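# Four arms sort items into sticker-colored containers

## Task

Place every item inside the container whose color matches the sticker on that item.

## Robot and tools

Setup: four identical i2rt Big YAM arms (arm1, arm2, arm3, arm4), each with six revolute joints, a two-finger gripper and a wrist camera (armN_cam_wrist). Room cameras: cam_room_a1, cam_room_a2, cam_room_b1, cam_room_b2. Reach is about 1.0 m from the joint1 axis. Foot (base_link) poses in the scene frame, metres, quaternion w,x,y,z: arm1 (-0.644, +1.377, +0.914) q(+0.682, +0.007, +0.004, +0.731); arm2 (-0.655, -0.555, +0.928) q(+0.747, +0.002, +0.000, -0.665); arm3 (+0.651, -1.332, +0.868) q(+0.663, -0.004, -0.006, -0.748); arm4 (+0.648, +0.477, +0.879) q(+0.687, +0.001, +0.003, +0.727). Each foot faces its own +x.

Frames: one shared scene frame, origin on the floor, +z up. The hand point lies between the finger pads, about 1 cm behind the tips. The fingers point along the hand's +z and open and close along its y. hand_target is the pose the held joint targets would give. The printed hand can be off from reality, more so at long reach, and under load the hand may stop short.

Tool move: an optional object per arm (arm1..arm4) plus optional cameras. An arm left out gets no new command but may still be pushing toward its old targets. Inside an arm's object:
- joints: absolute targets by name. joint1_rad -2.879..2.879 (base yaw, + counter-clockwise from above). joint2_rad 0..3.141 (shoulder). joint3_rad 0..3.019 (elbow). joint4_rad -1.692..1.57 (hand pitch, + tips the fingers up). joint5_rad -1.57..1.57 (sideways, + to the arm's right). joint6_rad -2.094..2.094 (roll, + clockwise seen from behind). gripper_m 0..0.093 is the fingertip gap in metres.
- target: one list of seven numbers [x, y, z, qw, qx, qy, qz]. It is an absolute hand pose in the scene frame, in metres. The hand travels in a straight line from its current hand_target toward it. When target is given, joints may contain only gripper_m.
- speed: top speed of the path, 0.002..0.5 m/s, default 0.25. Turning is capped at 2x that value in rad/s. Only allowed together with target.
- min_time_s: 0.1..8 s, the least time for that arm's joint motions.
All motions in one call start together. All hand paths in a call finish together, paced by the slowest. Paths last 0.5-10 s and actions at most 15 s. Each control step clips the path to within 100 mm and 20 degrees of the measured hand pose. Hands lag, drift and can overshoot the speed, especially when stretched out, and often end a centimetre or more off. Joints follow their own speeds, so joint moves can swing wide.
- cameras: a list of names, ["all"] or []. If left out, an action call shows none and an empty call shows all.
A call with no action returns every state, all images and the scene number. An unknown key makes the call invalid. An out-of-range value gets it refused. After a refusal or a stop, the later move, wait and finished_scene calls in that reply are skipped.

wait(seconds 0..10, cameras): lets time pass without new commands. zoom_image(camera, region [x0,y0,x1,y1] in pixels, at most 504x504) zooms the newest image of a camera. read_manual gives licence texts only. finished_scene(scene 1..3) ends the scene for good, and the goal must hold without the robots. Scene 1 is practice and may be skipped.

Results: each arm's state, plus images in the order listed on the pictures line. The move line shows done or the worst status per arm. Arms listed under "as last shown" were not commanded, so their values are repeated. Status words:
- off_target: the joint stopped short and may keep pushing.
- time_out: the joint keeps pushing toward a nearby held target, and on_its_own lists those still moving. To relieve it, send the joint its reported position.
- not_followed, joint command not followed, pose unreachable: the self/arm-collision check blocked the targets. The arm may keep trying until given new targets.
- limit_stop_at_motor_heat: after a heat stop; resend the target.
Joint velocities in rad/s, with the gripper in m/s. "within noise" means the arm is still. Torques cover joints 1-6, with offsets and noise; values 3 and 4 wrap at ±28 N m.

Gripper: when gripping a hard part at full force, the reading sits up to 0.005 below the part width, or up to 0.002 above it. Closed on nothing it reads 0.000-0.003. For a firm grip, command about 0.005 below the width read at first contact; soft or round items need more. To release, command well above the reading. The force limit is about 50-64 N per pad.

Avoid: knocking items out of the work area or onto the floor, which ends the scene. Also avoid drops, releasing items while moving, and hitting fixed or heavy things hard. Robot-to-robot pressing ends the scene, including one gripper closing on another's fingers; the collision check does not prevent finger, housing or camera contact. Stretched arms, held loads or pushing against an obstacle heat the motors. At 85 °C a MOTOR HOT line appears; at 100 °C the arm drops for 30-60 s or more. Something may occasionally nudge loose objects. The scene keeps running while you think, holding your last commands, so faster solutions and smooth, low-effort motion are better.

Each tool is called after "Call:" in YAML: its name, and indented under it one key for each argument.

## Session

Call:
move:

Call:
zoom_image:
  camera: "cam_room_b1"
  region: [200, 290, 440, 470]

Call:
zoom_image:
  camera: "cam_room_b2"
  region: [240, 270, 480, 450]

Scene clock: 0.00 s.
Joint torques (N m): no reading
Motor temperatures (°C): arm1=[21 24 27 23 21 21 21] | arm2=[23 24 25 22 22 20 23] | arm3=[24 23 25 23 24 23 23] | arm4=[22 22 24 22 24 21 24]
Heat: arm1: hottest joint3_rad 27 °C; arm2: hottest joint3_rad 25 °C; arm3: hottest joint3_rad 25 °C; arm4: hottest joint3_rad 24 °C.
Joint velocities: within noise
arm1.joint_positions: joint1_rad=-0.168 joint2_rad=+0.560 joint3_rad=+1.361 joint4_rad=-1.410 joint5_rad=+0.240 joint6_rad=+0.692 gripper_m=+0.09396
arm1.joint_status: not commanded
arm1.hand: x=-0.5739 y=+1.5732 z=+1.4376 quat_wxyz=(-0.303, +0.280, -0.837, -0.359) (m; scene frame)
arm1.hand_target: x=-0.5739 y=+1.5706 z=+1.4504 quat_wxyz=(-0.308, +0.276, -0.832, -0.370) (m; scene frame)
arm1.hand_status: not commanded
arm2.joint_positions: joint1_rad=+0.198 joint2_rad=+0.636 joint3_rad=+1.409 joint4_rad=-1.213 joint5_rad=-0.086 joint6_rad=-0.484 gripper_m=+0.09396
arm2.joint_status: not commanded
arm2.hand: x=-0.5635 y=-0.7948 z=+1.4992 quat_wxyz=(-0.373, -0.297, -0.790, +0.384) (m; scene frame)
arm2.hand_target: x=-0.5645 y=-0.7917 z=+1.5099 quat_wxyz=(-0.379, -0.294, -0.785, +0.392) (m; scene frame)
arm2.hand_status: not commanded
arm3.joint_positions: joint1_rad=+0.130 joint2_rad=+0.649 joint3_rad=+1.447 joint4_rad=-1.615 joint5_rad=+0.075 joint6_rad=+0.392 gripper_m=+0.09396
arm3.joint_status: not commanded
arm3.hand: x=+0.6387 y=-1.5222 z=+1.3768 quat_wxyz=(-0.293, -0.776, -0.507, +0.235) (m; scene frame)
arm3.hand_target: x=+0.6387 y=-1.5210 z=+1.3861 quat_wxyz=(-0.302, -0.772, -0.504, +0.241) (m; scene frame)
arm3.hand_status: not commanded
arm4.joint_positions: joint1_rad=+0.147 joint2_rad=+0.586 joint3_rad=+1.324 joint4_rad=-1.592 joint5_rad=+0.245 joint6_rad=+0.670 gripper_m=+0.09396
arm4.joint_status: not commanded
arm4.hand: x=+0.6543 y=+0.6697 z=+1.3488 quat_wxyz=(-0.224, +0.451, -0.815, -0.287) (m; scene frame)
arm4.hand_target: x=+0.6546 y=+0.6685 z=+1.3591 quat_wxyz=(-0.227, +0.447, -0.812, -0.299) (m; scene frame)
arm4.hand_status: not commanded
pictures: arm1_cam_wrist, arm2_cam_wrist, arm3_cam_wrist, arm4_cam_wrist, cam_room_a1, cam_room_a2, cam_room_b1, cam_room_b2
Images, in order (width x height): arm1_cam_wrist 672x504, arm2_cam_wrist 672x504, arm3_cam_wrist 672x504, arm4_cam_wrist 672x504, cam_room_a1 672x504, cam_room_a2 672x504, cam_room_b1 672x504, cam_room_b2 672x504.

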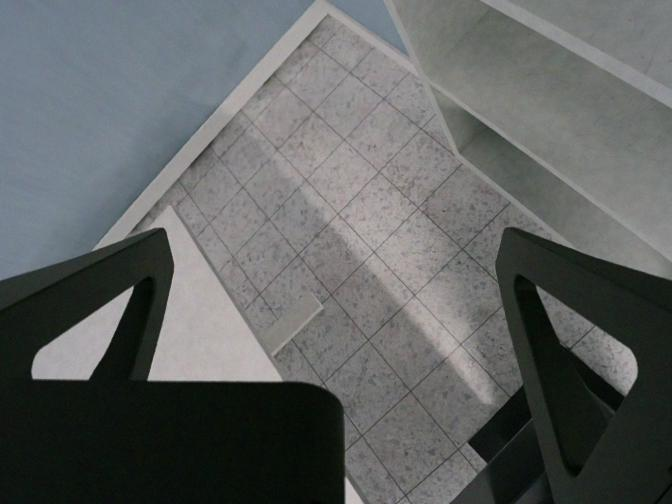

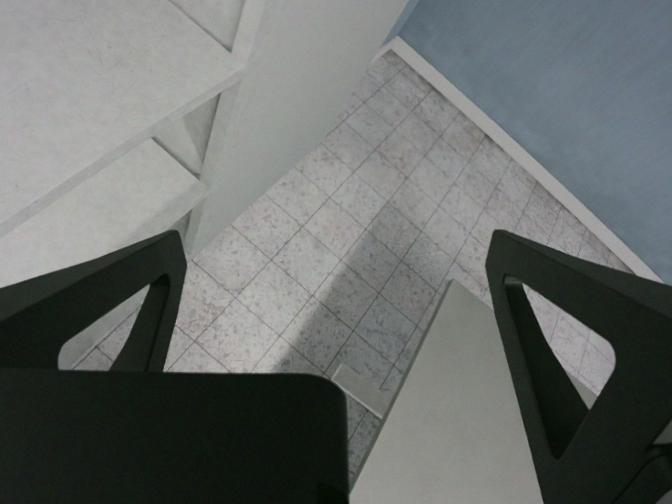

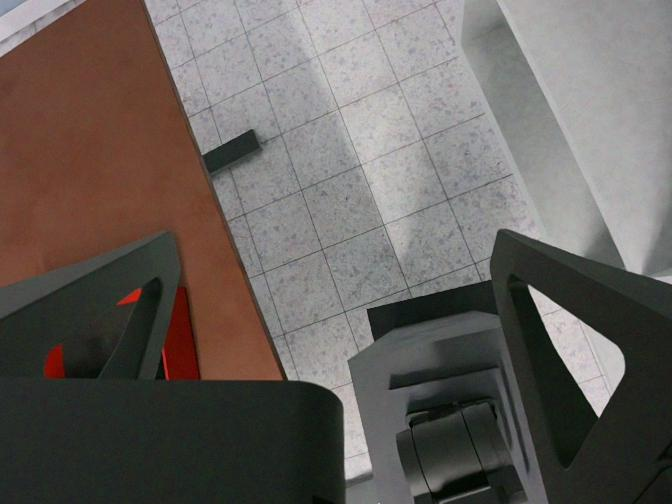

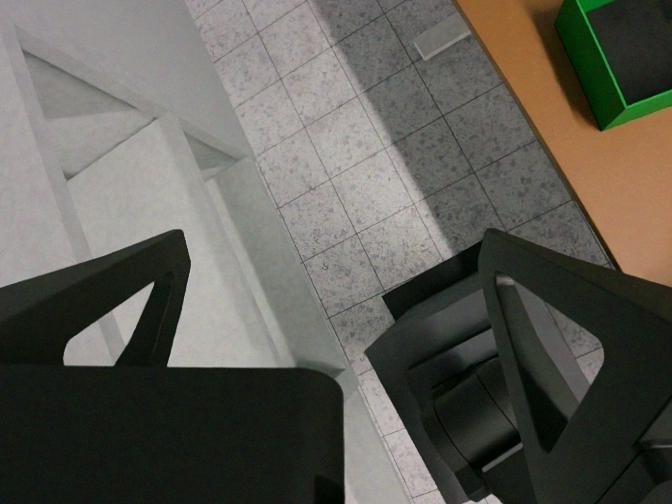

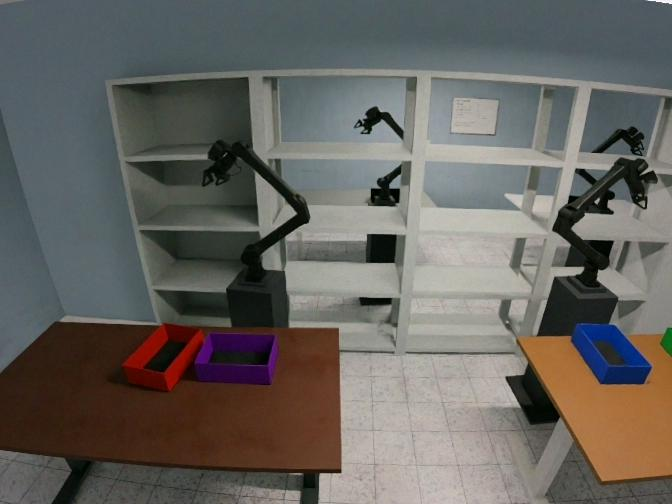

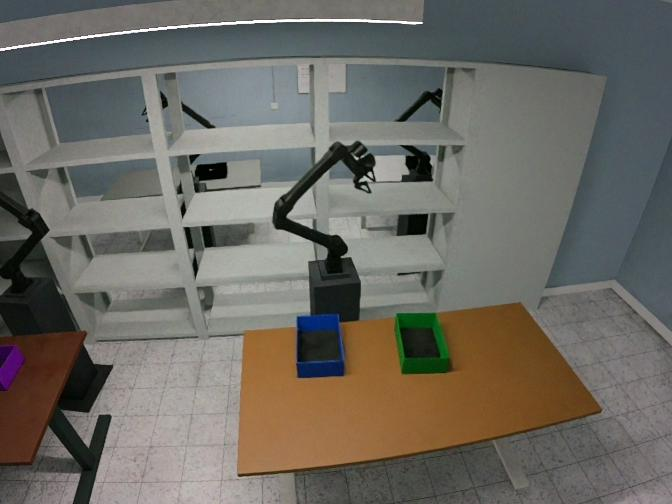

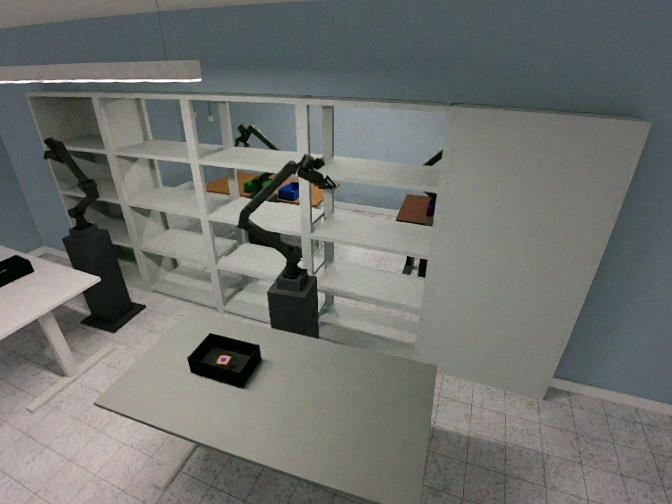

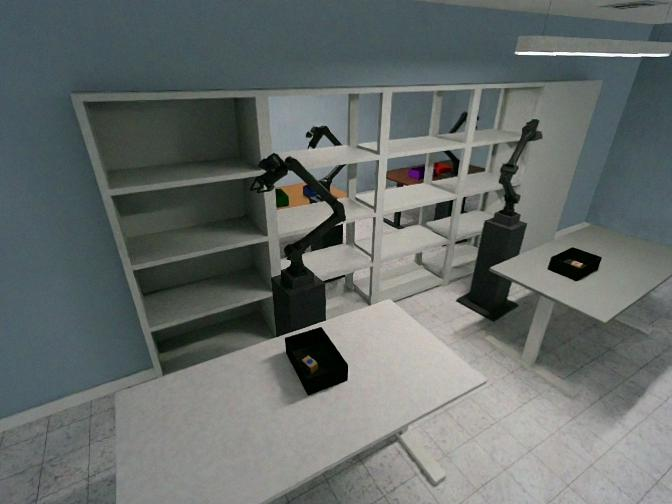

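Scaled by 2.100.

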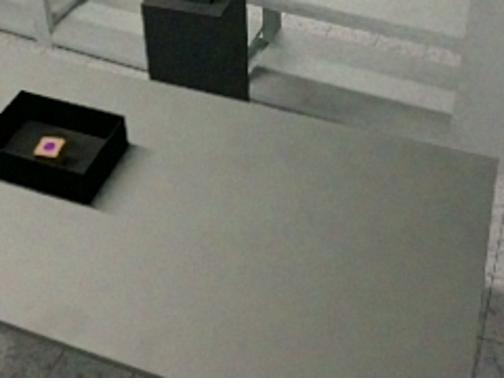

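Scaled by 2.100.

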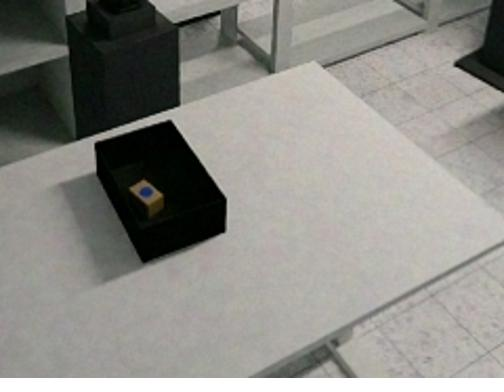

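Call:
move:
  arm1: {"joints":{"joint1_rad":1.24,"joint2_rad":1.65,"joint3_rad":1.55,"joint4_rad":-0.98,"joint5_rad":0,"joint6_rad":0},"min_time_s":3}
  arm2: {"joints":{"joint1_rad":-1.69,"joint2_rad":1.5,"joint3_rad":1.45,"joint4_rad":-1.03,"joint5_rad":0,"joint6_rad":0},"min_time_s":3}
  arm3: {"joints":{"joint1_rad":1.7,"joint2_rad":1.8,"joint3_rad":1.8,"joint4_rad":-1.3,"joint5_rad":0,"joint6_rad":0},"min_time_s":3}
  arm4: {"joints":{"joint1_rad":-1.6,"joint2_rad":1.8,"joint3_rad":1.8,"joint4_rad":-1.3,"joint5_rad":0,"joint6_rad":0},"min_time_s":3}
  cameras: ["arm1_cam_wrist","arm2_cam_wrist","arm3_cam_wrist","arm4_cam_wrist"]

Scene clock: 22.67 s.
Joint torques (N m): arm1=[-2.73 -13.33 17.07 1.73 0.07 -0.09] | arm2=[1.38 -14.45 14.65 2.33 0.02 0.2] | arm3=[0.38 -20.72 13.38 0.85 0.05 -0.12] | arm4=[0.62 -19.31 12.11 0.85 -0.04 -0.09]
Motor temperatures (°C): arm1=[21 24 30 23 21 21 21] | arm2=[23 24 30 22 22 20 23] | arm3=[24 24 27 23 24 23 23] | arm4=[22 22 28 22 24 21 24]
Heat: arm1: hottest joint3_rad 30 °C; arm2: hottest joint3_rad 30 °C; arm3: hottest joint3_rad 27 °C; arm4: hottest joint3_rad 28 °C.
move: arm1 done; arm2 done; arm3 done; arm4 done
Joint velocities: within noise
arm1.joint_positions: joint1_rad=+1.249 joint2_rad=+1.655 joint3_rad=+1.486 joint4_rad=-0.997 joint5_rad=+0.000 joint6_rad=+0.009 gripper_m=+0.09398
arm1.joint_status: all done
arm1.hand: x=-1.2170 y=+1.5261 z=+1.1337 quat_wxyz=(-0.025, +0.970, -0.128, -0.208) (m; scene frame)
arm1.hand_target: x=-1.2351 y=+1.5368 z=+1.1695 quat_wxyz=(-0.032, +0.960, -0.127, -0.248) (m; scene frame)
arm1.hand_status: not commanded
arm2.joint_positions: joint1_rad=-1.698 joint2_rad=+1.489 joint3_rad=+1.409 joint4_rad=-1.048 joint5_rad=-0.001 joint6_rad=-0.015 gripper_m=+0.09397
arm2.joint_status: all done
arm2.hand: x=-1.2013 y=-0.5500 z=+1.1861 quat_wxyz=(+0.004, -0.976, -0.003, +0.219) (m; scene frame)
arm2.hand_target: x=-1.2168 y=-0.5543 z=+1.2024 quat_wxyz=(+0.002, -0.970, +0.001, +0.242) (m; scene frame)
arm2.hand_status: not commanded
arm3.joint_positions: joint1_rad=+1.710 joint2_rad=+1.805 joint3_rad=+1.746 joint4_rad=-1.311 joint5_rad=+0.000 joint6_rad=+0.007 gripper_m=+0.09398
arm3.joint_status: all done
arm3.hand: x=+1.2574 y=-1.3179 z=+1.0857 quat_wxyz=(-0.101, +0.006, -0.995, +0.005) (m; scene frame)
arm3.hand_target: x=+1.2729 y=-1.3235 z=+1.1129 quat_wxyz=(-0.135, +0.005, -0.991, +0.006) (m; scene frame)
arm3.hand_status: not commanded
arm4.joint_positions: joint1_rad=-1.601 joint2_rad=+1.795 joint3_rad=+1.749 joint4_rad=-1.313 joint5_rad=+0.003 joint6_rad=+0.014 gripper_m=+0.09396
arm4.joint_status: all done
arm4.hand: x=+1.2547 y=+0.4932 z=+1.1009 quat_wxyz=(-0.104, +0.006, -0.995, +0.001) (m; scene frame)
arm4.hand_target: x=+1.2712 y=+0.4947 z=+1.1210 quat_wxyz=(-0.133, +0.014, -0.991, +0.000) (m; scene frame)
arm4.hand_status: not commanded
pictures: arm1_cam_wrist, arm2_cam_wrist, arm3_cam_wrist, arm4_cam_wrist
Images, in order (width x height): arm1_cam_wrist 672x504, arm2_cam_wrist 672x504, arm3_cam_wrist 672x504, arm4_cam_wrist 672x504.

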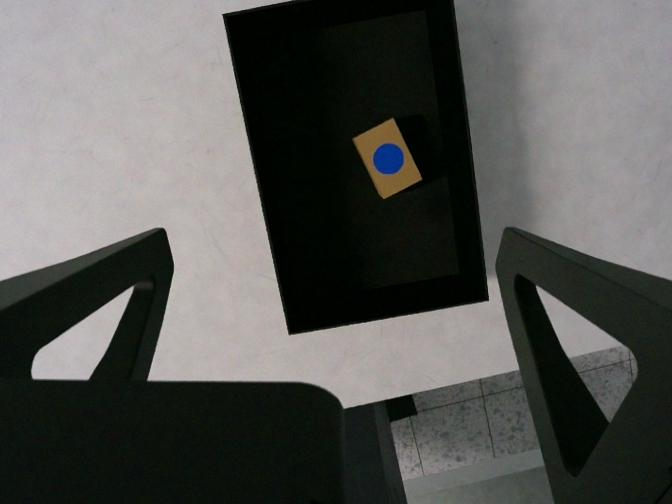

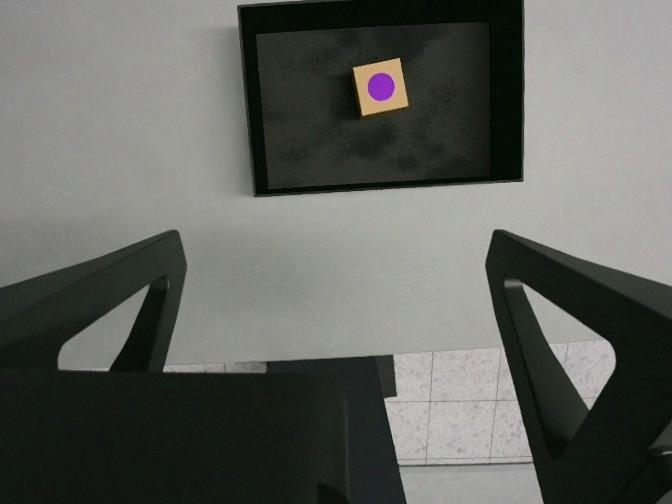

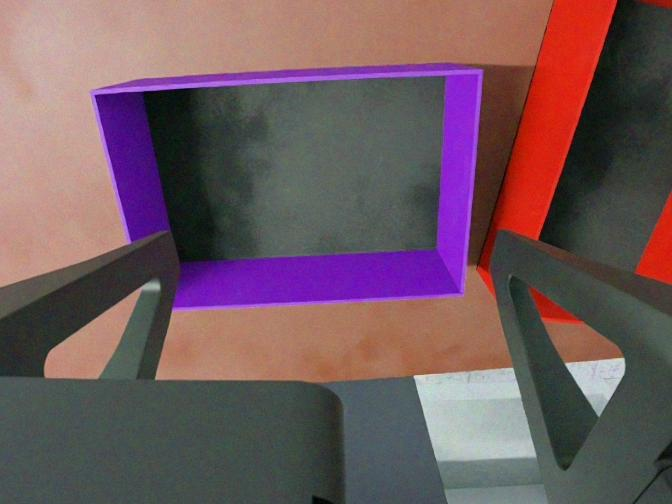

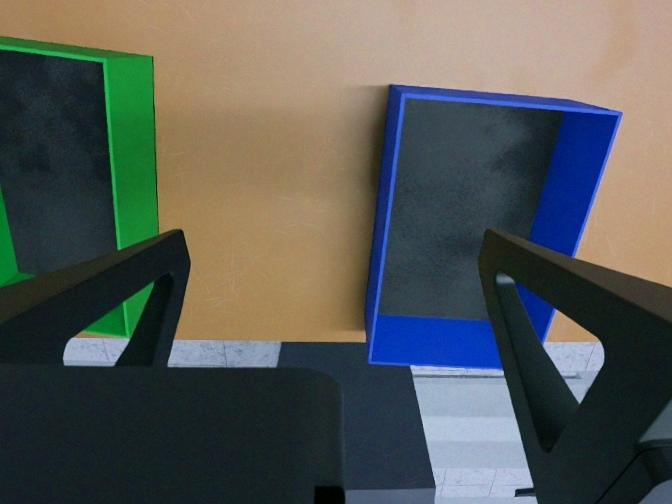

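Call:
move:
  arm1: {"target":[-1.215,1.580,0.88,0,0.9955,0.095,0],"joints":{"gripper_m":0.078}}
  arm2: {"target":[-1.308,-0.499,0.88,0,0.9938,0.1115,0]}
  arm3: {"joints":{"joint2_rad":0.8,"joint3_rad":0.85,"joint4_rad":-0.835},"min_time_s":2}
  arm4: {"joints":{"joint2_rad":0.8,"joint3_rad":0.85,"joint4_rad":-0.835},"min_time_s":2}
  cameras: ["arm1_cam_wrist","arm2_cam_wrist"]

Scene clock: 60.67 s.
Joint torques (N m): arm1=[-2.37 -17.85 12.86 -0.21 0.02 -0.06] | arm2=[0.21 -23.36 13.19 0.08 0.09 -0.09] | arm3=[0.38 -3.6 9.32 2.07 0.04 -0.13] | arm4=[0.5 -3.25 9.5 1.83 0 -0.09]
Motor temperatures (°C): arm1=[21 24 36 23 21 21 21] | arm2=[23 26 36 22 22 20 23] | arm3=[24 25 31 23 24 23 23] | arm4=[22 25 32 22 24 21 24]
Heat: arm1: hottest joint3_rad 36 °C; arm2: hottest joint3_rad 36 °C; arm3: hottest joint3_rad 31 °C; arm4: hottest joint3_rad 32 °C.
move: arm1 off_target; arm2 off_target; arm3 done; arm4 done
Joint velocities: within noise
arm1.joint_positions: joint1_rad=+1.171 joint2_rad=+2.156 joint3_rad=+1.534 joint4_rad=-1.008 joint5_rad=+0.002 joint6_rad=-0.521 gripper_m=+0.07806
arm1.joint_status: all done
arm1.hand: x=-1.1960 y=+1.5676 z=+0.8615 quat_wxyz=(+0.009, +0.995, +0.095, +0.020) (m; scene frame)
arm1.hand_target: x=-1.2139 y=+1.5797 z=+0.8805 quat_wxyz=(+0.000, +0.995, +0.095, +0.000) (m; scene frame)
arm1.hand_status: off_target (0.029 m and 2.5 deg from the pose sent, 0.259 m and 35.2 deg at the start)
arm2.joint_positions: joint1_rad=-1.766 joint2_rad=+2.252 joint3_rad=+1.731 joint4_rad=-1.072 joint5_rad=-0.006 joint6_rad=-0.294 gripper_m=+0.09397
arm2.joint_status: not commanded
arm2.hand: x=-1.2917 y=-0.5057 z=+0.8709 quat_wxyz=(-0.004, -0.994, -0.108, -0.012) (m; scene frame)
arm2.hand_target: x=-1.3073 y=-0.4989 z=+0.8803 quat_wxyz=(+0.000, -0.994, -0.111, +0.001) (m; scene frame)
arm2.hand_status: off_target (0.020 m and 1.5 deg from the pose sent, 0.328 m and 28.1 deg at the start)
arm3.joint_positions: joint1_rad=+1.710 joint2_rad=+0.797 joint3_rad=+0.855 joint4_rad=-0.851 joint5_rad=+0.000 joint6_rad=+0.007 gripper_m=+0.09398
arm3.joint_status: all done
arm3.hand: x=+1.0117 y=-1.3213 z=+1.1622 quat_wxyz=(-0.380, +0.008, -0.925, +0.001) (m; scene frame)
arm3.hand_target: x=+1.0142 y=-1.3250 z=+1.1613 quat_wxyz=(-0.384, +0.007, -0.923, +0.005) (m; scene frame)
arm3.hand_status: not commanded
arm4.joint_positions: joint1_rad=-1.601 joint2_rad=+0.800 joint3_rad=+0.847 joint4_rad=-0.853 joint5_rad=+0.003 joint6_rad=+0.014 gripper_m=+0.09396
arm4.joint_status: all done
arm4.hand: x=+1.0091 y=+0.4869 z=+1.1658 quat_wxyz=(-0.371, +0.006, -0.929, -0.005) (m; scene frame)
arm4.hand_target: x=+1.0127 y=+0.4878 z=+1.1706 quat_wxyz=(-0.381, +0.013, -0.925, -0.004) (m; scene frame)
arm4.hand_status: not commanded
pictures: arm1_cam_wrist, arm2_cam_wrist
Images, in order (width x height): arm1_cam_wrist 672x504, arm2_cam_wrist 672x504.

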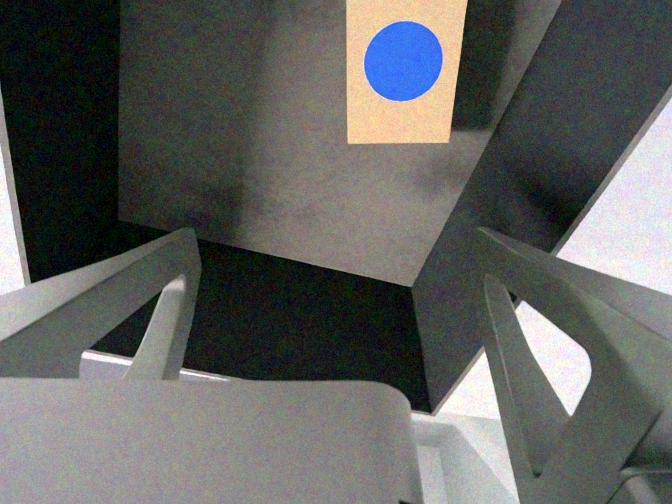

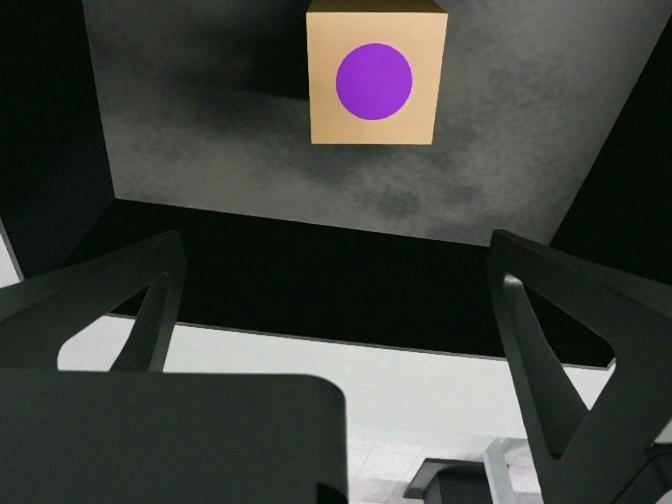

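Call:
move:
  arm1: {"target":[-1.233,1.599,0.757,0,0.9955,0.095,-0.015],"speed":0.12}
  arm2: {"target":[-1.323,-0.487,0.745,0,0.9938,0.1115,-0.01],"speed":0.12}
  arm3: {"joints":{"joint1_rad":-1.99},"min_time_s":4}
  arm4: {"joints":{"joint1_rad":0.88},"min_time_s":4}
  cameras: ["arm1_cam_wrist","arm2_cam_wrist"]

Scene clock: 76.43 s.
Joint torques (N m): arm1=[-2.9 -18.2 11.34 1.01 -0.09 -0.02] | arm2=[-0.09 -23.06 12.01 1.16 -0.1 -0.09] | arm3=[0.62 -3.66 9.31 2.13 0.02 -0.11] | arm4=[0.44 -3.49 9.55 1.74 0 -0.08]
Motor temperatures (°C): arm1=[21 25 36 23 21 21 21] | arm2=[23 27 34 22 22 20 23] | arm3=[24 25 30 23 24 23 23] | arm4=[22 24 34 22 24 21 24]
Heat: arm1: hottest joint3_rad 36 °C; arm2: hottest joint3_rad 34 °C; arm3: hottest joint3_rad 30 °C; arm4: hottest joint3_rad 34 °C.
move: arm1 off_target; arm2 off_target; arm3 done; arm4 done
Joint velocities: within noise
arm1.joint_positions: joint1_rad=+1.150 joint2_rad=+2.375 joint3_rad=+1.589 joint4_rad=-0.824 joint5_rad=-0.008 joint6_rad=-0.545 gripper_m=+0.07806
arm1.joint_status: not commanded
arm1.hand: x=-1.2117 y=+1.5847 z=+0.7497 quat_wxyz=(+0.010, +0.995, +0.096, +0.008) (m; scene frame)
arm1.hand_target: x=-1.2320 y=+1.5987 z=+0.7580 quat_wxyz=(+0.000, +0.995, +0.095, -0.015) (m; scene frame)
arm1.hand_status: off_target (0.027 m and 2.9 deg from the pose sent, 0.115 m and 4.1 deg at the start)
arm2.joint_positions: joint1_rad=-1.781 joint2_rad=+2.470 joint3_rad=+1.784 joint4_rad=-0.893 joint5_rad=-0.006 joint6_rad=-0.311 gripper_m=+0.09397
arm2.joint_status: not commanded
arm2.hand: x=-1.3059 y=-0.4945 z=+0.7501 quat_wxyz=(-0.003, -0.994, -0.108, -0.005) (m; scene frame)
arm2.hand_target: x=-1.3222 y=-0.4869 z=+0.7457 quat_wxyz=(+0.000, -0.994, -0.111, +0.010) (m; scene frame)
arm2.hand_status: off_target (0.019 m and 1.7 deg from the pose sent, 0.131 m and 2.6 deg at the start)
arm3.joint_positions: joint1_rad=-1.981 joint2_rad=+0.797 joint3_rad=+0.855 joint4_rad=-0.851 joint5_rad=+0.000 joint6_rad=+0.006 gripper_m=+0.09400
arm3.joint_status: all done
arm3.hand: x=+0.3395 y=-1.1443 z=+1.1590 quat_wxyz=(+0.092, -0.893, +0.248, +0.364) (m; scene frame)
arm3.hand_target: x=+0.3389 y=-1.1403 z=+1.1580 quat_wxyz=(+0.096, -0.891, +0.249, +0.367) (m; scene frame)
arm3.hand_status: not commanded
arm4.joint_positions: joint1_rad=+0.881 joint2_rad=+0.800 joint3_rad=+0.847 joint4_rad=-0.853 joint5_rad=+0.002 joint6_rad=+0.013 gripper_m=+0.09398
arm4.joint_status: all done
arm4.hand: x=+0.3595 y=+0.6919 z=+1.1682 quat_wxyz=(-0.112, +0.879, -0.296, -0.357) (m; scene frame)
arm4.hand_target: x=+0.3567 y=+0.6942 z=+1.1730 quat_wxyz=(-0.117, +0.877, -0.289, -0.365) (m; scene frame)
arm4.hand_status: not commanded
pictures: arm1_cam_wrist, arm2_cam_wrist
Images, in order (width x height): arm1_cam_wrist 672x504, arm2_cam_wrist 672x504.

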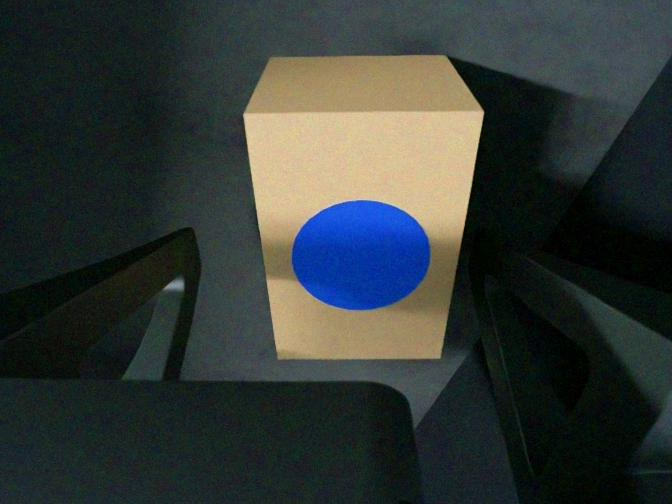

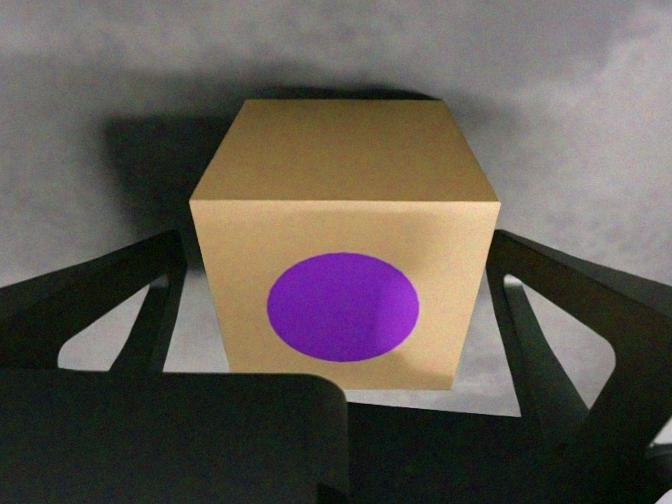

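Call:
move:
  arm1: {"joints":{"gripper_m":0.037}}
  arm2: {"joints":{"gripper_m":0.046}}
  cameras: ["arm1_cam_wrist","arm2_cam_wrist"]

Call:
move:
  arm1: {"target":[-1.215,1.58,0.90,0,0.9955,0.095,0],"speed":0.2}
  arm2: {"target":[-1.30,-0.497,0.90,0,0.9938,0.1115,0],"speed":0.2}
  cameras: ["arm1_cam_wrist","arm2_cam_wrist"]

Scene clock: 81.40 s.
Joint torques (N m): arm1=[-2.49 -18.08 11.58 0.69 -0.1 -0.02] | arm2=[-0.03 -23 11.99 1.14 -0.11 -0.07] | arm3=[0.62 -3.84 9.28 2.1 0.02 -0.11] | arm4=[0.44 -3.96 9.47 1.94 0.03 -0.09]
Motor temperatures (°C): arm1=[21 25 35 23 21 21 21] | arm2=[23 27 34 22 22 20 23] | arm3=[24 25 30 23 24 23 23] | arm4=[22 24 34 22 24 21 24]
Heat: arm1: hottest joint3_rad 35 °C; arm2: hottest joint3_rad 34 °C; arm3: hottest joint3_rad 30 °C; arm4: hottest joint3_rad 34 °C.
move: arm1 off_target; arm2 off_target
Joint velocities: within noise
arm1.joint_positions: joint1_rad=+1.149 joint2_rad=+2.375 joint3_rad=+1.589 joint4_rad=-0.823 joint5_rad=-0.008 joint6_rad=-0.545 gripper_m=+0.04377
arm1.joint_status: gripper_m off_target (ended at +0.04380, target +0.03700)
arm1.hand: x=-1.2118 y=+1.5848 z=+0.7497 quat_wxyz=(+0.010, +0.995, +0.096, +0.008) (m; scene frame)
arm1.hand_target: x=-1.2321 y=+1.5988 z=+0.7580 quat_wxyz=(+0.000, +0.995, +0.095, -0.015) (m; scene frame)
arm1.hand_status: not commanded
arm2.joint_positions: joint1_rad=-1.781 joint2_rad=+2.470 joint3_rad=+1.784 joint4_rad=-0.893 joint5_rad=-0.006 joint6_rad=-0.311 gripper_m=+0.05288
arm2.joint_status: gripper_m off_target (ended at +0.05291, target +0.04600)
arm2.hand: x=-1.3061 y=-0.4944 z=+0.7502 quat_wxyz=(-0.002, -0.994, -0.109, -0.004) (m; scene frame)
arm2.hand_target: x=-1.3222 y=-0.4869 z=+0.7457 quat_wxyz=(+0.000, -0.994, -0.111, +0.010) (m; scene frame)
arm2.hand_status: not commanded
arm3, arm4: as last shown
pictures: arm1_cam_wrist, arm2_cam_wrist
Images, in order (width x height): arm1_cam_wrist 672x504, arm2_cam_wrist 672x504.

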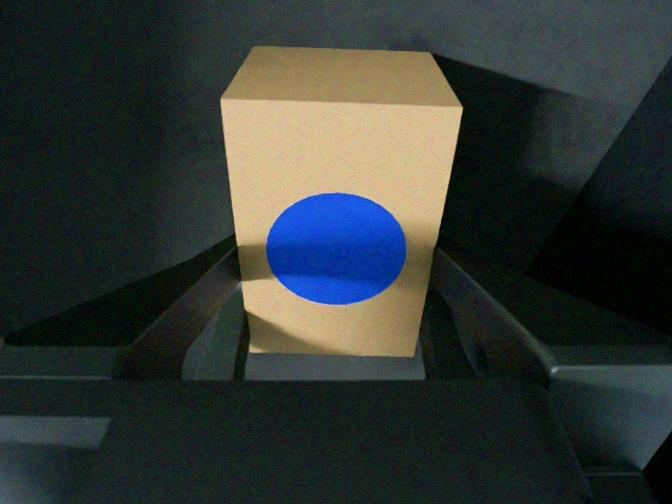

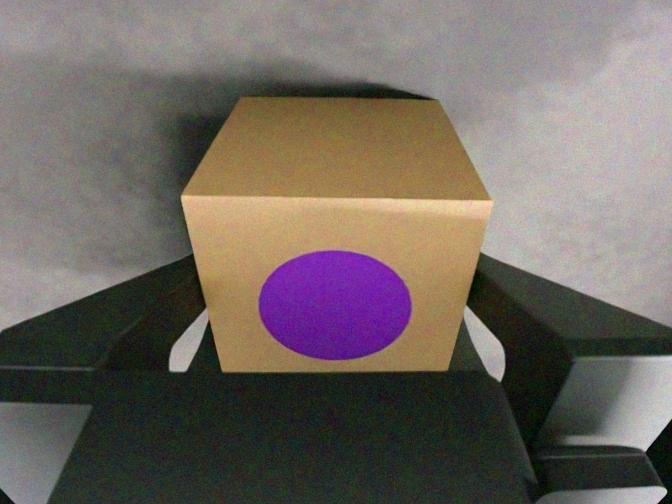

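Scene clock: 82.87 s.
Joint torques (N m): arm1=[-0.26 -18.96 10.17 0.03 0.04 0.15] | arm2=[0.85 -24 8.64 0.23 0.07 0.05] | arm3=[0.62 -3.78 9.29 2.11 0.02 -0.12] | arm4=[0.91 -3.66 9.51 1.77 0 -0.08]
Motor temperatures (°C): arm1=[21 25 35 23 21 21 21] | arm2=[23 27 34 22 22 20 23] | arm3=[24 25 30 23 24 23 23] | arm4=[22 24 34 22 24 21 24]
Heat: arm1: hottest joint3_rad 35 °C; arm2: hottest joint3_rad 34 °C; arm3: hottest joint3_rad 30 °C; arm4: hottest joint3_rad 34 °C.
move: arm1 off_target; arm2 done
Joint velocities: within noise
arm1.joint_positions: joint1_rad=+1.152 joint2_rad=+2.140 joint3_rad=+1.589 joint4_rad=-1.049 joint5_rad=+0.001 joint6_rad=-0.539 gripper_m=+0.04376
arm1.joint_status: not commanded
arm1.hand: x=-1.2087 y=+1.5844 z=+0.8887 quat_wxyz=(+0.004, +0.996, +0.094, +0.006) (m; scene frame)
arm1.hand_target: x=-1.2148 y=+1.5800 z=+0.8999 quat_wxyz=(+0.000, +0.995, +0.095, +0.000) (m; scene frame)
arm1.hand_status: off_target (0.014 m and 0.8 deg from the pose sent, 0.151 m and 1.5 deg at the start)
arm2.joint_positions: joint1_rad=-1.781 joint2_rad=+2.218 joint3_rad=+1.770 joint4_rad=-1.096 joint5_rad=-0.006 joint6_rad=-0.311 gripper_m=+0.05288
arm2.joint_status: not commanded
arm2.hand: x=-1.3076 y=-0.4948 z=+0.9058 quat_wxyz=(+0.001, -0.994, -0.109, +0.013) (m; scene frame)
arm2.hand_target: x=-1.3000 y=-0.4969 z=+0.9000 quat_wxyz=(+0.000, -0.994, -0.111, +0.000) (m; scene frame)
arm2.hand_status: done (0.010 m and 1.5 deg from the pose sent, 0.150 m and 0.7 deg at the start)
arm3, arm4: as last shown
pictures: arm1_cam_wrist, arm2_cam_wrist
Images, in order (width x height): arm1_cam_wrist 672x504, arm2_cam_wrist 672x504.

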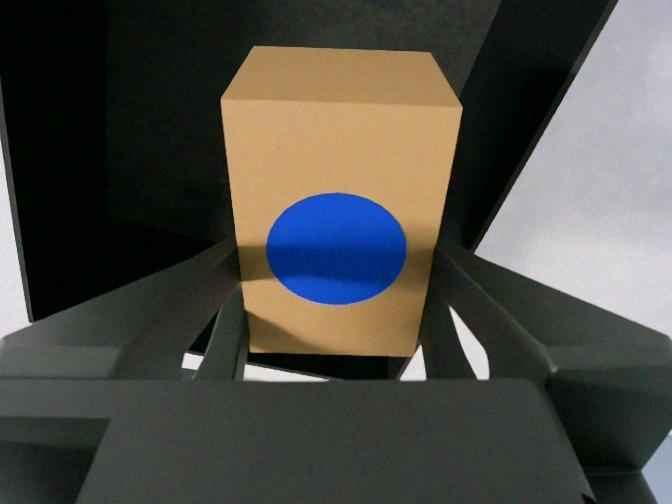

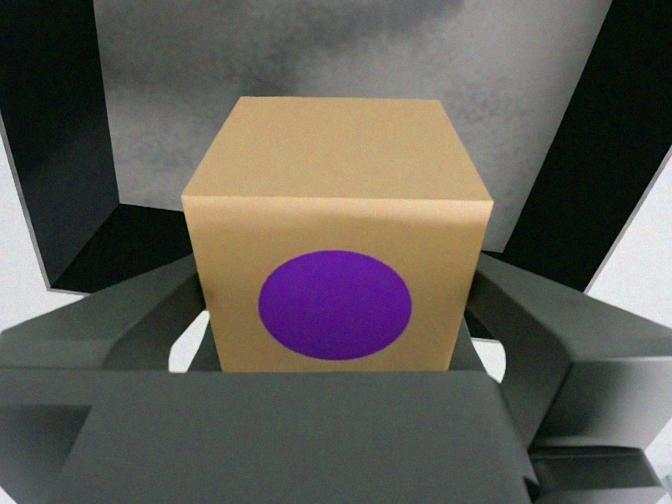

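Call:
move:
  arm1: {"joints":{"joint2_rad":1.0,"joint3_rad":1.05,"joint4_rad":-1.57},"min_time_s":2.2}
  arm2: {"joints":{"joint2_rad":1.277,"joint3_rad":0.937,"joint4_rad":-1.228},"min_time_s":2.2}

Call:
move:
  arm1: {"joints":{"joint1_rad":-2.215,"joint6_rad":0,"joint5_rad":0},"min_time_s":4}
  arm2: {"joints":{"joint1_rad":0.922,"joint6_rad":0,"joint5_rad":0},"min_time_s":4}

Call:
move:
  arm1: {"target":[-0.37,1.195,1.06,0,0.288,0.9576,0],"speed":0.2}
  arm2: {"target":[-0.35,-0.736,1.06,0,0.264,0.9645,0],"speed":0.2}

Call:
move:
  arm1: {"target":[-0.02,0.963,1.055,0,0.288,0.9576,0],"speed":0.2}
  arm2: {"target":[-0.04,-0.919,1.05,0,0.264,0.9645,0],"speed":0.2}
  cameras: ["all"]

Scene clock: 100.80 s.
Joint torques (N m): arm1=[-0.21 -2.49 10.81 0.25 0.03 0.13] | arm2=[0.85 -10.7 9.17 0.36 0.06 0.05] | arm3=[0.67 -4.01 9.29 2.1 0.02 -0.12] | arm4=[0.73 -3.84 9.51 1.78 -0.01 -0.09]
Motor temperatures (°C): arm1=[21 27 34 23 21 21 22] | arm2=[23 27 32 22 22 20 24] | arm3=[24 24 30 23 24 23 23] | arm4=[22 23 35 22 24 21 24]
Heat: arm1: hottest joint3_rad 34 °C; arm2: hottest joint3_rad 32 °C; arm3: hottest joint3_rad 30 °C; arm4: hottest joint3_rad 35 °C.
move: arm1 done; arm2 done
Joint velocities: within noise
arm1.joint_positions: joint1_rad=+1.152 joint2_rad=+0.997 joint3_rad=+1.049 joint4_rad=-1.561 joint5_rad=+0.001 joint6_rad=-0.538 gripper_m=+0.04376
arm1.joint_status: all done
arm1.hand: x=-0.8929 y=+1.4698 z=+1.1759 quat_wxyz=(-0.016, +0.995, +0.094, -0.035) (m; scene frame)
arm1.hand_target: x=-0.8925 y=+1.4669 z=+1.1756 quat_wxyz=(-0.014, +0.995, +0.095, -0.030) (m; scene frame)
arm1.hand_status: not commanded
arm2.joint_positions: joint1_rad=-1.781 joint2_rad=+1.281 joint3_rad=+0.947 joint4_rad=-1.219 joint5_rad=-0.006 joint6_rad=-0.311 gripper_m=+0.05288
arm2.joint_status: all done
arm2.hand: x=-0.9977 y=-0.5243 z=+1.0672 quat_wxyz=(+0.000, -0.994, -0.109, +0.008) (m; scene frame)
arm2.hand_target: x=-0.9919 y=-0.5253 z=+1.0650 quat_wxyz=(+0.000, -0.994, -0.111, +0.001) (m; scene frame)
arm2.hand_status: not commanded
arm3, arm4: as last shown
pictures: none

Scene clock: 105.27 s.
Joint torques (N m): arm1=[-2.02 -2.84 10.82 0.08 -0.02 0.1] | arm2=[0.21 -10.64 9.2 0.36 0.11 0.22] | arm3=[0.62 -3.78 9.31 2.07 0.01 -0.12] | arm4=[0.56 -3.96 9.51 1.81 0.04 -0.1]
Motor temperatures (°C): arm1=[21 26 34 23 21 21 22] | arm2=[23 27 31 22 22 20 24] | arm3=[24 24 30 23 24 23 23] | arm4=[22 23 35 22 24 21 24]
Heat: arm1: hottest joint3_rad 34 °C; arm2: hottest joint3_rad 31 °C; arm3: hottest joint3_rad 30 °C; arm4: hottest joint3_rad 35 °C.
move: arm1 done; arm2 done
Joint velocities: within noise
arm1.joint_positions: joint1_rad=-2.211 joint2_rad=+0.997 joint3_rad=+1.049 joint4_rad=-1.561 joint5_rad=+0.002 joint6_rad=-0.009 gripper_m=+0.04377
arm1.joint_status: all done
arm1.hand: x=-0.4131 y=+1.2300 z=+1.1678 quat_wxyz=(-0.021, -0.277, -0.960, +0.010) (m; scene frame)
arm1.hand_target: x=-0.4147 y=+1.2302 z=+1.1675 quat_wxyz=(-0.017, -0.283, -0.959, +0.008) (m; scene frame)
arm1.hand_status: not commanded
arm2.joint_positions: joint1_rad=+0.928 joint2_rad=+1.281 joint3_rad=+0.947 joint4_rad=-1.219 joint5_rad=-0.003 joint6_rad=-0.015 gripper_m=+0.05294
arm2.joint_status: all done
arm2.hand: x=-0.3579 y=-0.7283 z=+1.0677 quat_wxyz=(-0.009, -0.253, -0.968, -0.001) (m; scene frame)
arm2.hand_target: x=-0.3642 y=-0.7274 z=+1.0656 quat_wxyz=(-0.002, -0.263, -0.965, -0.002) (m; scene frame)
arm2.hand_status: not commanded
arm3, arm4: as last shown
pictures: none

Scene clock: 106.50 s.
Joint torques (N m): arm1=[-3.25 -5.71 10.45 0.72 -0.06 0.03] | arm2=[0.44 -9.23 11.64 1.01 0.15 0.21] | arm3=[0.73 -3.78 9.26 2.1 0.02 -0.11] | arm4=[0.85 -4.07 9.54 1.78 0.01 -0.07]
Motor temperatures (°C): arm1=[21 26 34 23 21 21 22] | arm2=[23 27 31 22 22 20 24] | arm3=[24 24 30 23 24 23 23] | arm4=[22 23 35 22 24 21 24]
Heat: arm1: hottest joint3_rad 34 °C; arm2: hottest joint3_rad 31 °C; arm3: hottest joint3_rad 30 °C; arm4: hottest joint3_rad 35 °C.
move: arm1 done; arm2 off_target
Joint velocities: within noise
arm1.joint_positions: joint1_rad=-2.221 joint2_rad=+1.230 joint3_rad=+0.925 joint4_rad=-1.274 joint5_rad=-0.005 joint6_rad=-0.009 gripper_m=+0.04377
arm1.joint_status: not commanded
arm1.hand: x=-0.3726 y=+1.2004 z=+1.0568 quat_wxyz=(+0.011, -0.282, -0.959, -0.002) (m; scene frame)
arm1.hand_target: x=-0.3701 y=+1.1950 z=+1.0601 quat_wxyz=(+0.000, -0.288, -0.958, +0.000) (m; scene frame)
arm1.hand_status: done (0.007 m and 1.5 deg from the pose sent, 0.121 m and 3.0 deg at the start)
arm2.joint_positions: joint1_rad=+0.928 joint2_rad=+1.314 joint3_rad=+0.947 joint4_rad=-1.219 joint5_rad=+0.000 joint6_rad=-0.011 gripper_m=+0.05294
arm2.joint_status: not commanded
arm2.hand: x=-0.3580 y=-0.7288 z=+1.0572 quat_wxyz=(+0.007, -0.254, -0.967, -0.004) (m; scene frame)
arm2.hand_target: x=-0.3502 y=-0.7358 z=+1.0600 quat_wxyz=(+0.000, -0.264, -0.965, +0.000) (m; scene frame)
arm2.hand_status: off_target (0.011 m and 1.5 deg from the pose sent, 0.013 m and 1.7 deg at the start)
arm3, arm4: as last shown
pictures: none

Scene clock: 109.53 s.
Joint torques (N m): arm1=[-2.55 -22.42 16.4 0.16 -0.05 0.07] | arm2=[0.38 -24.06 15.69 0.13 0.15 0.2] | arm3=[0.62 -3.78 9.25 2.09 0.02 -0.11] | arm4=[0.85 -3.72 9.55 1.78 0.03 -0.09]
Motor temperatures (°C): arm1=[21 26 34 23 21 21 22] | arm2=[23 27 32 22 22 20 24] | arm3=[24 24 30 23 24 23 23] | arm4=[22 23 35 22 24 21 24]
Heat: arm1: hottest joint3_rad 34 °C; arm2: hottest joint3_rad 32 °C; arm3: hottest joint3_rad 30 °C; arm4: hottest joint3_rad 35 °C.
move: arm1 off_target; arm2 off_target
Joint velocities: within noise
arm1.joint_positions: joint1_rad=-2.221 joint2_rad=+2.428 joint3_rad=+2.558 joint4_rad=-1.685 joint5_rad=-0.005 joint6_rad=-0.009 gripper_m=+0.04377
arm1.joint_status: not commanded
arm1.hand: x=-0.0273 y=+0.9731 z=+1.0318 quat_wxyz=(-0.001, -0.282, -0.959, +0.001) (m; scene frame)
arm1.hand_target: x=-0.0217 y=+0.9639 z=+1.0548 quat_wxyz=(-0.025, -0.288, -0.957, +0.008) (m; scene frame)
arm1.hand_status: off_target (0.026 m and 0.7 deg from the pose sent, 0.425 m and 1.5 deg at the start; a joint's target at an end of its range on 27 of 91 steps)
arm2.joint_positions: joint1_rad=+0.928 joint2_rad=+2.300 joint3_rad=+2.294 joint4_rad=-1.584 joint5_rad=+0.000 joint6_rad=-0.011 gripper_m=+0.05294
arm2.joint_status: not commanded
arm2.hand: x=-0.0485 y=-0.9084 z=+1.0454 quat_wxyz=(+0.009, -0.254, -0.967, -0.005) (m; scene frame)
arm2.hand_target: x=-0.0407 y=-0.9185 z=+1.0499 quat_wxyz=(-0.001, -0.264, -0.965, +0.000) (m; scene frame)
arm2.hand_status: off_target (0.014 m and 1.6 deg from the pose sent, 0.371 m and 1.4 deg at the start)
arm3, arm4: as last shown
pictures: arm1_cam_wrist, arm2_cam_wrist, arm3_cam_wrist, arm4_cam_wrist, cam_room_a1, cam_room_a2, cam_room_b1, cam_room_b2
Images, in order (width x height): arm1_cam_wrist 672x504, arm2_cam_wrist 672x504, arm3_cam_wrist 672x504, arm4_cam_wrist 672x504, cam_room_a1 672x504, cam_room_a2 672x504, cam_room_b1 672x504, cam_room_b2 672x504.

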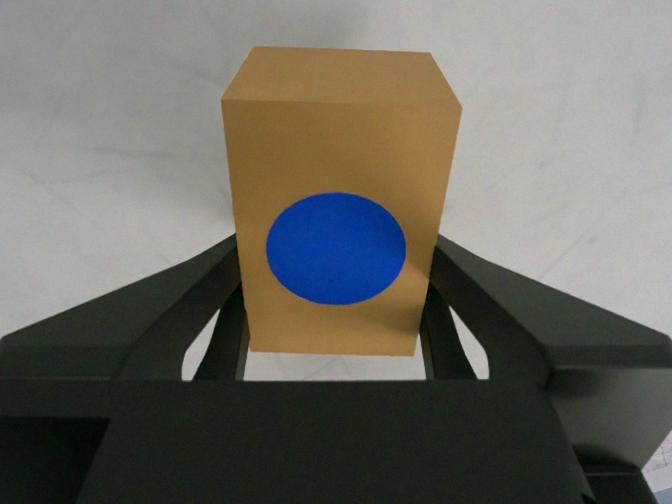

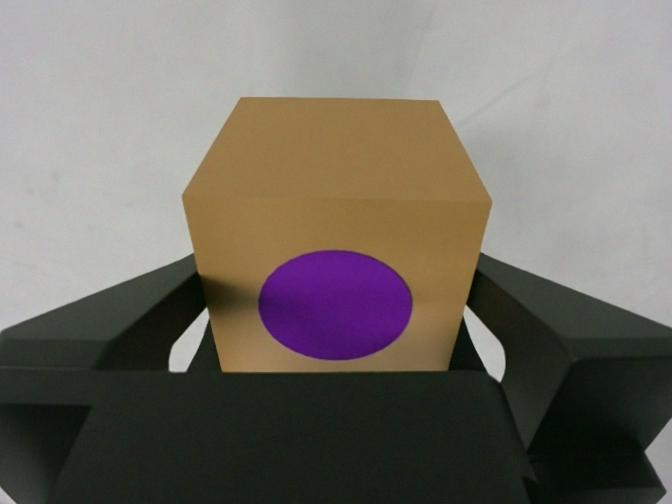

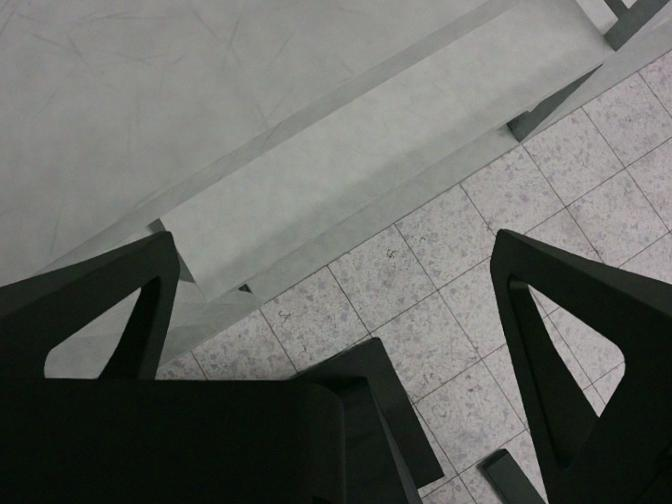

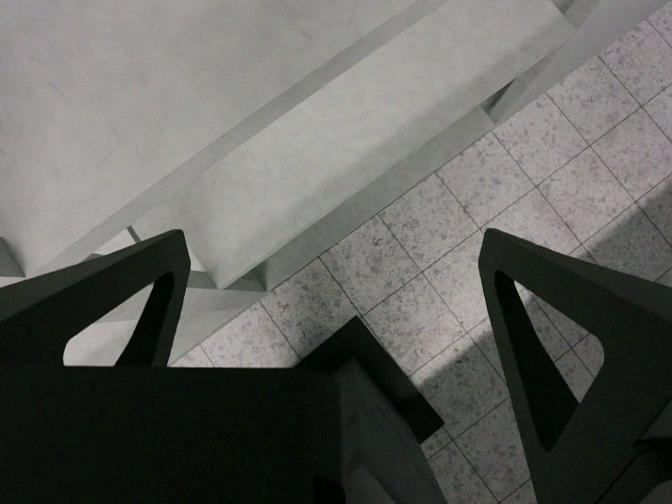

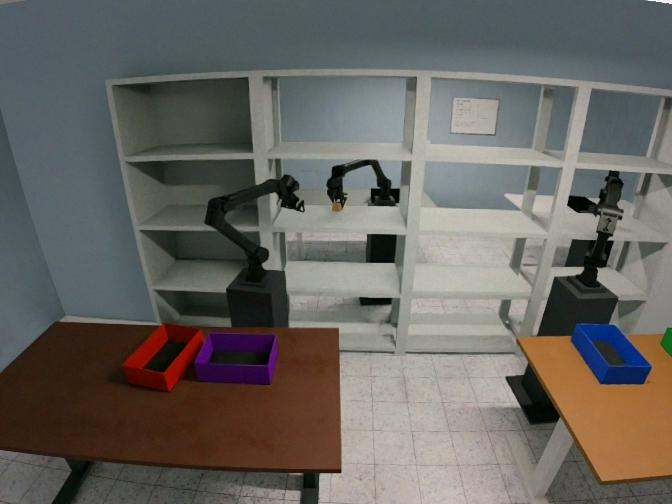

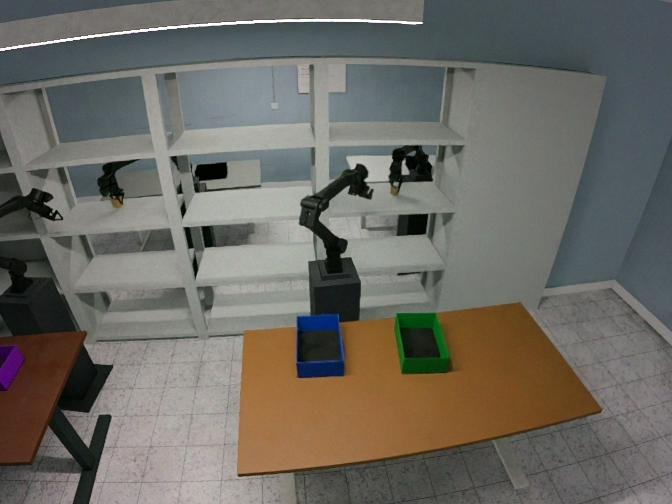

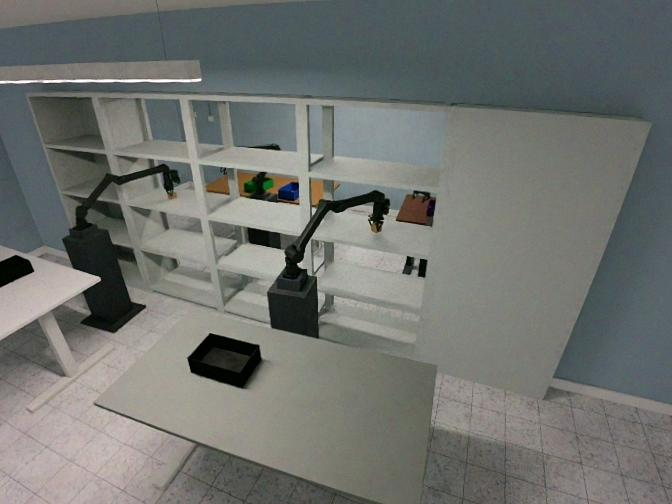

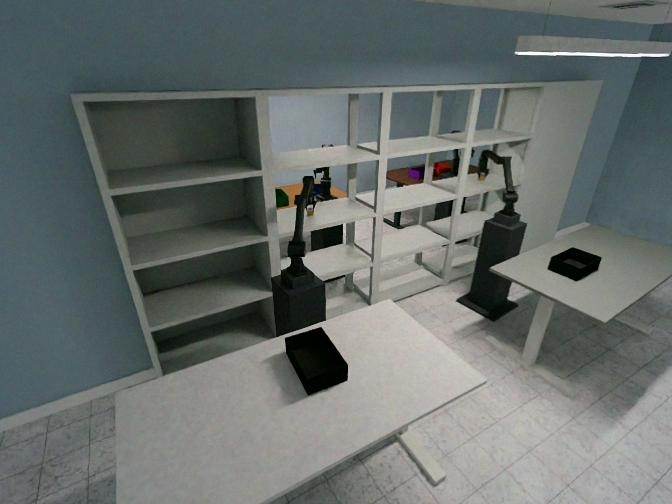

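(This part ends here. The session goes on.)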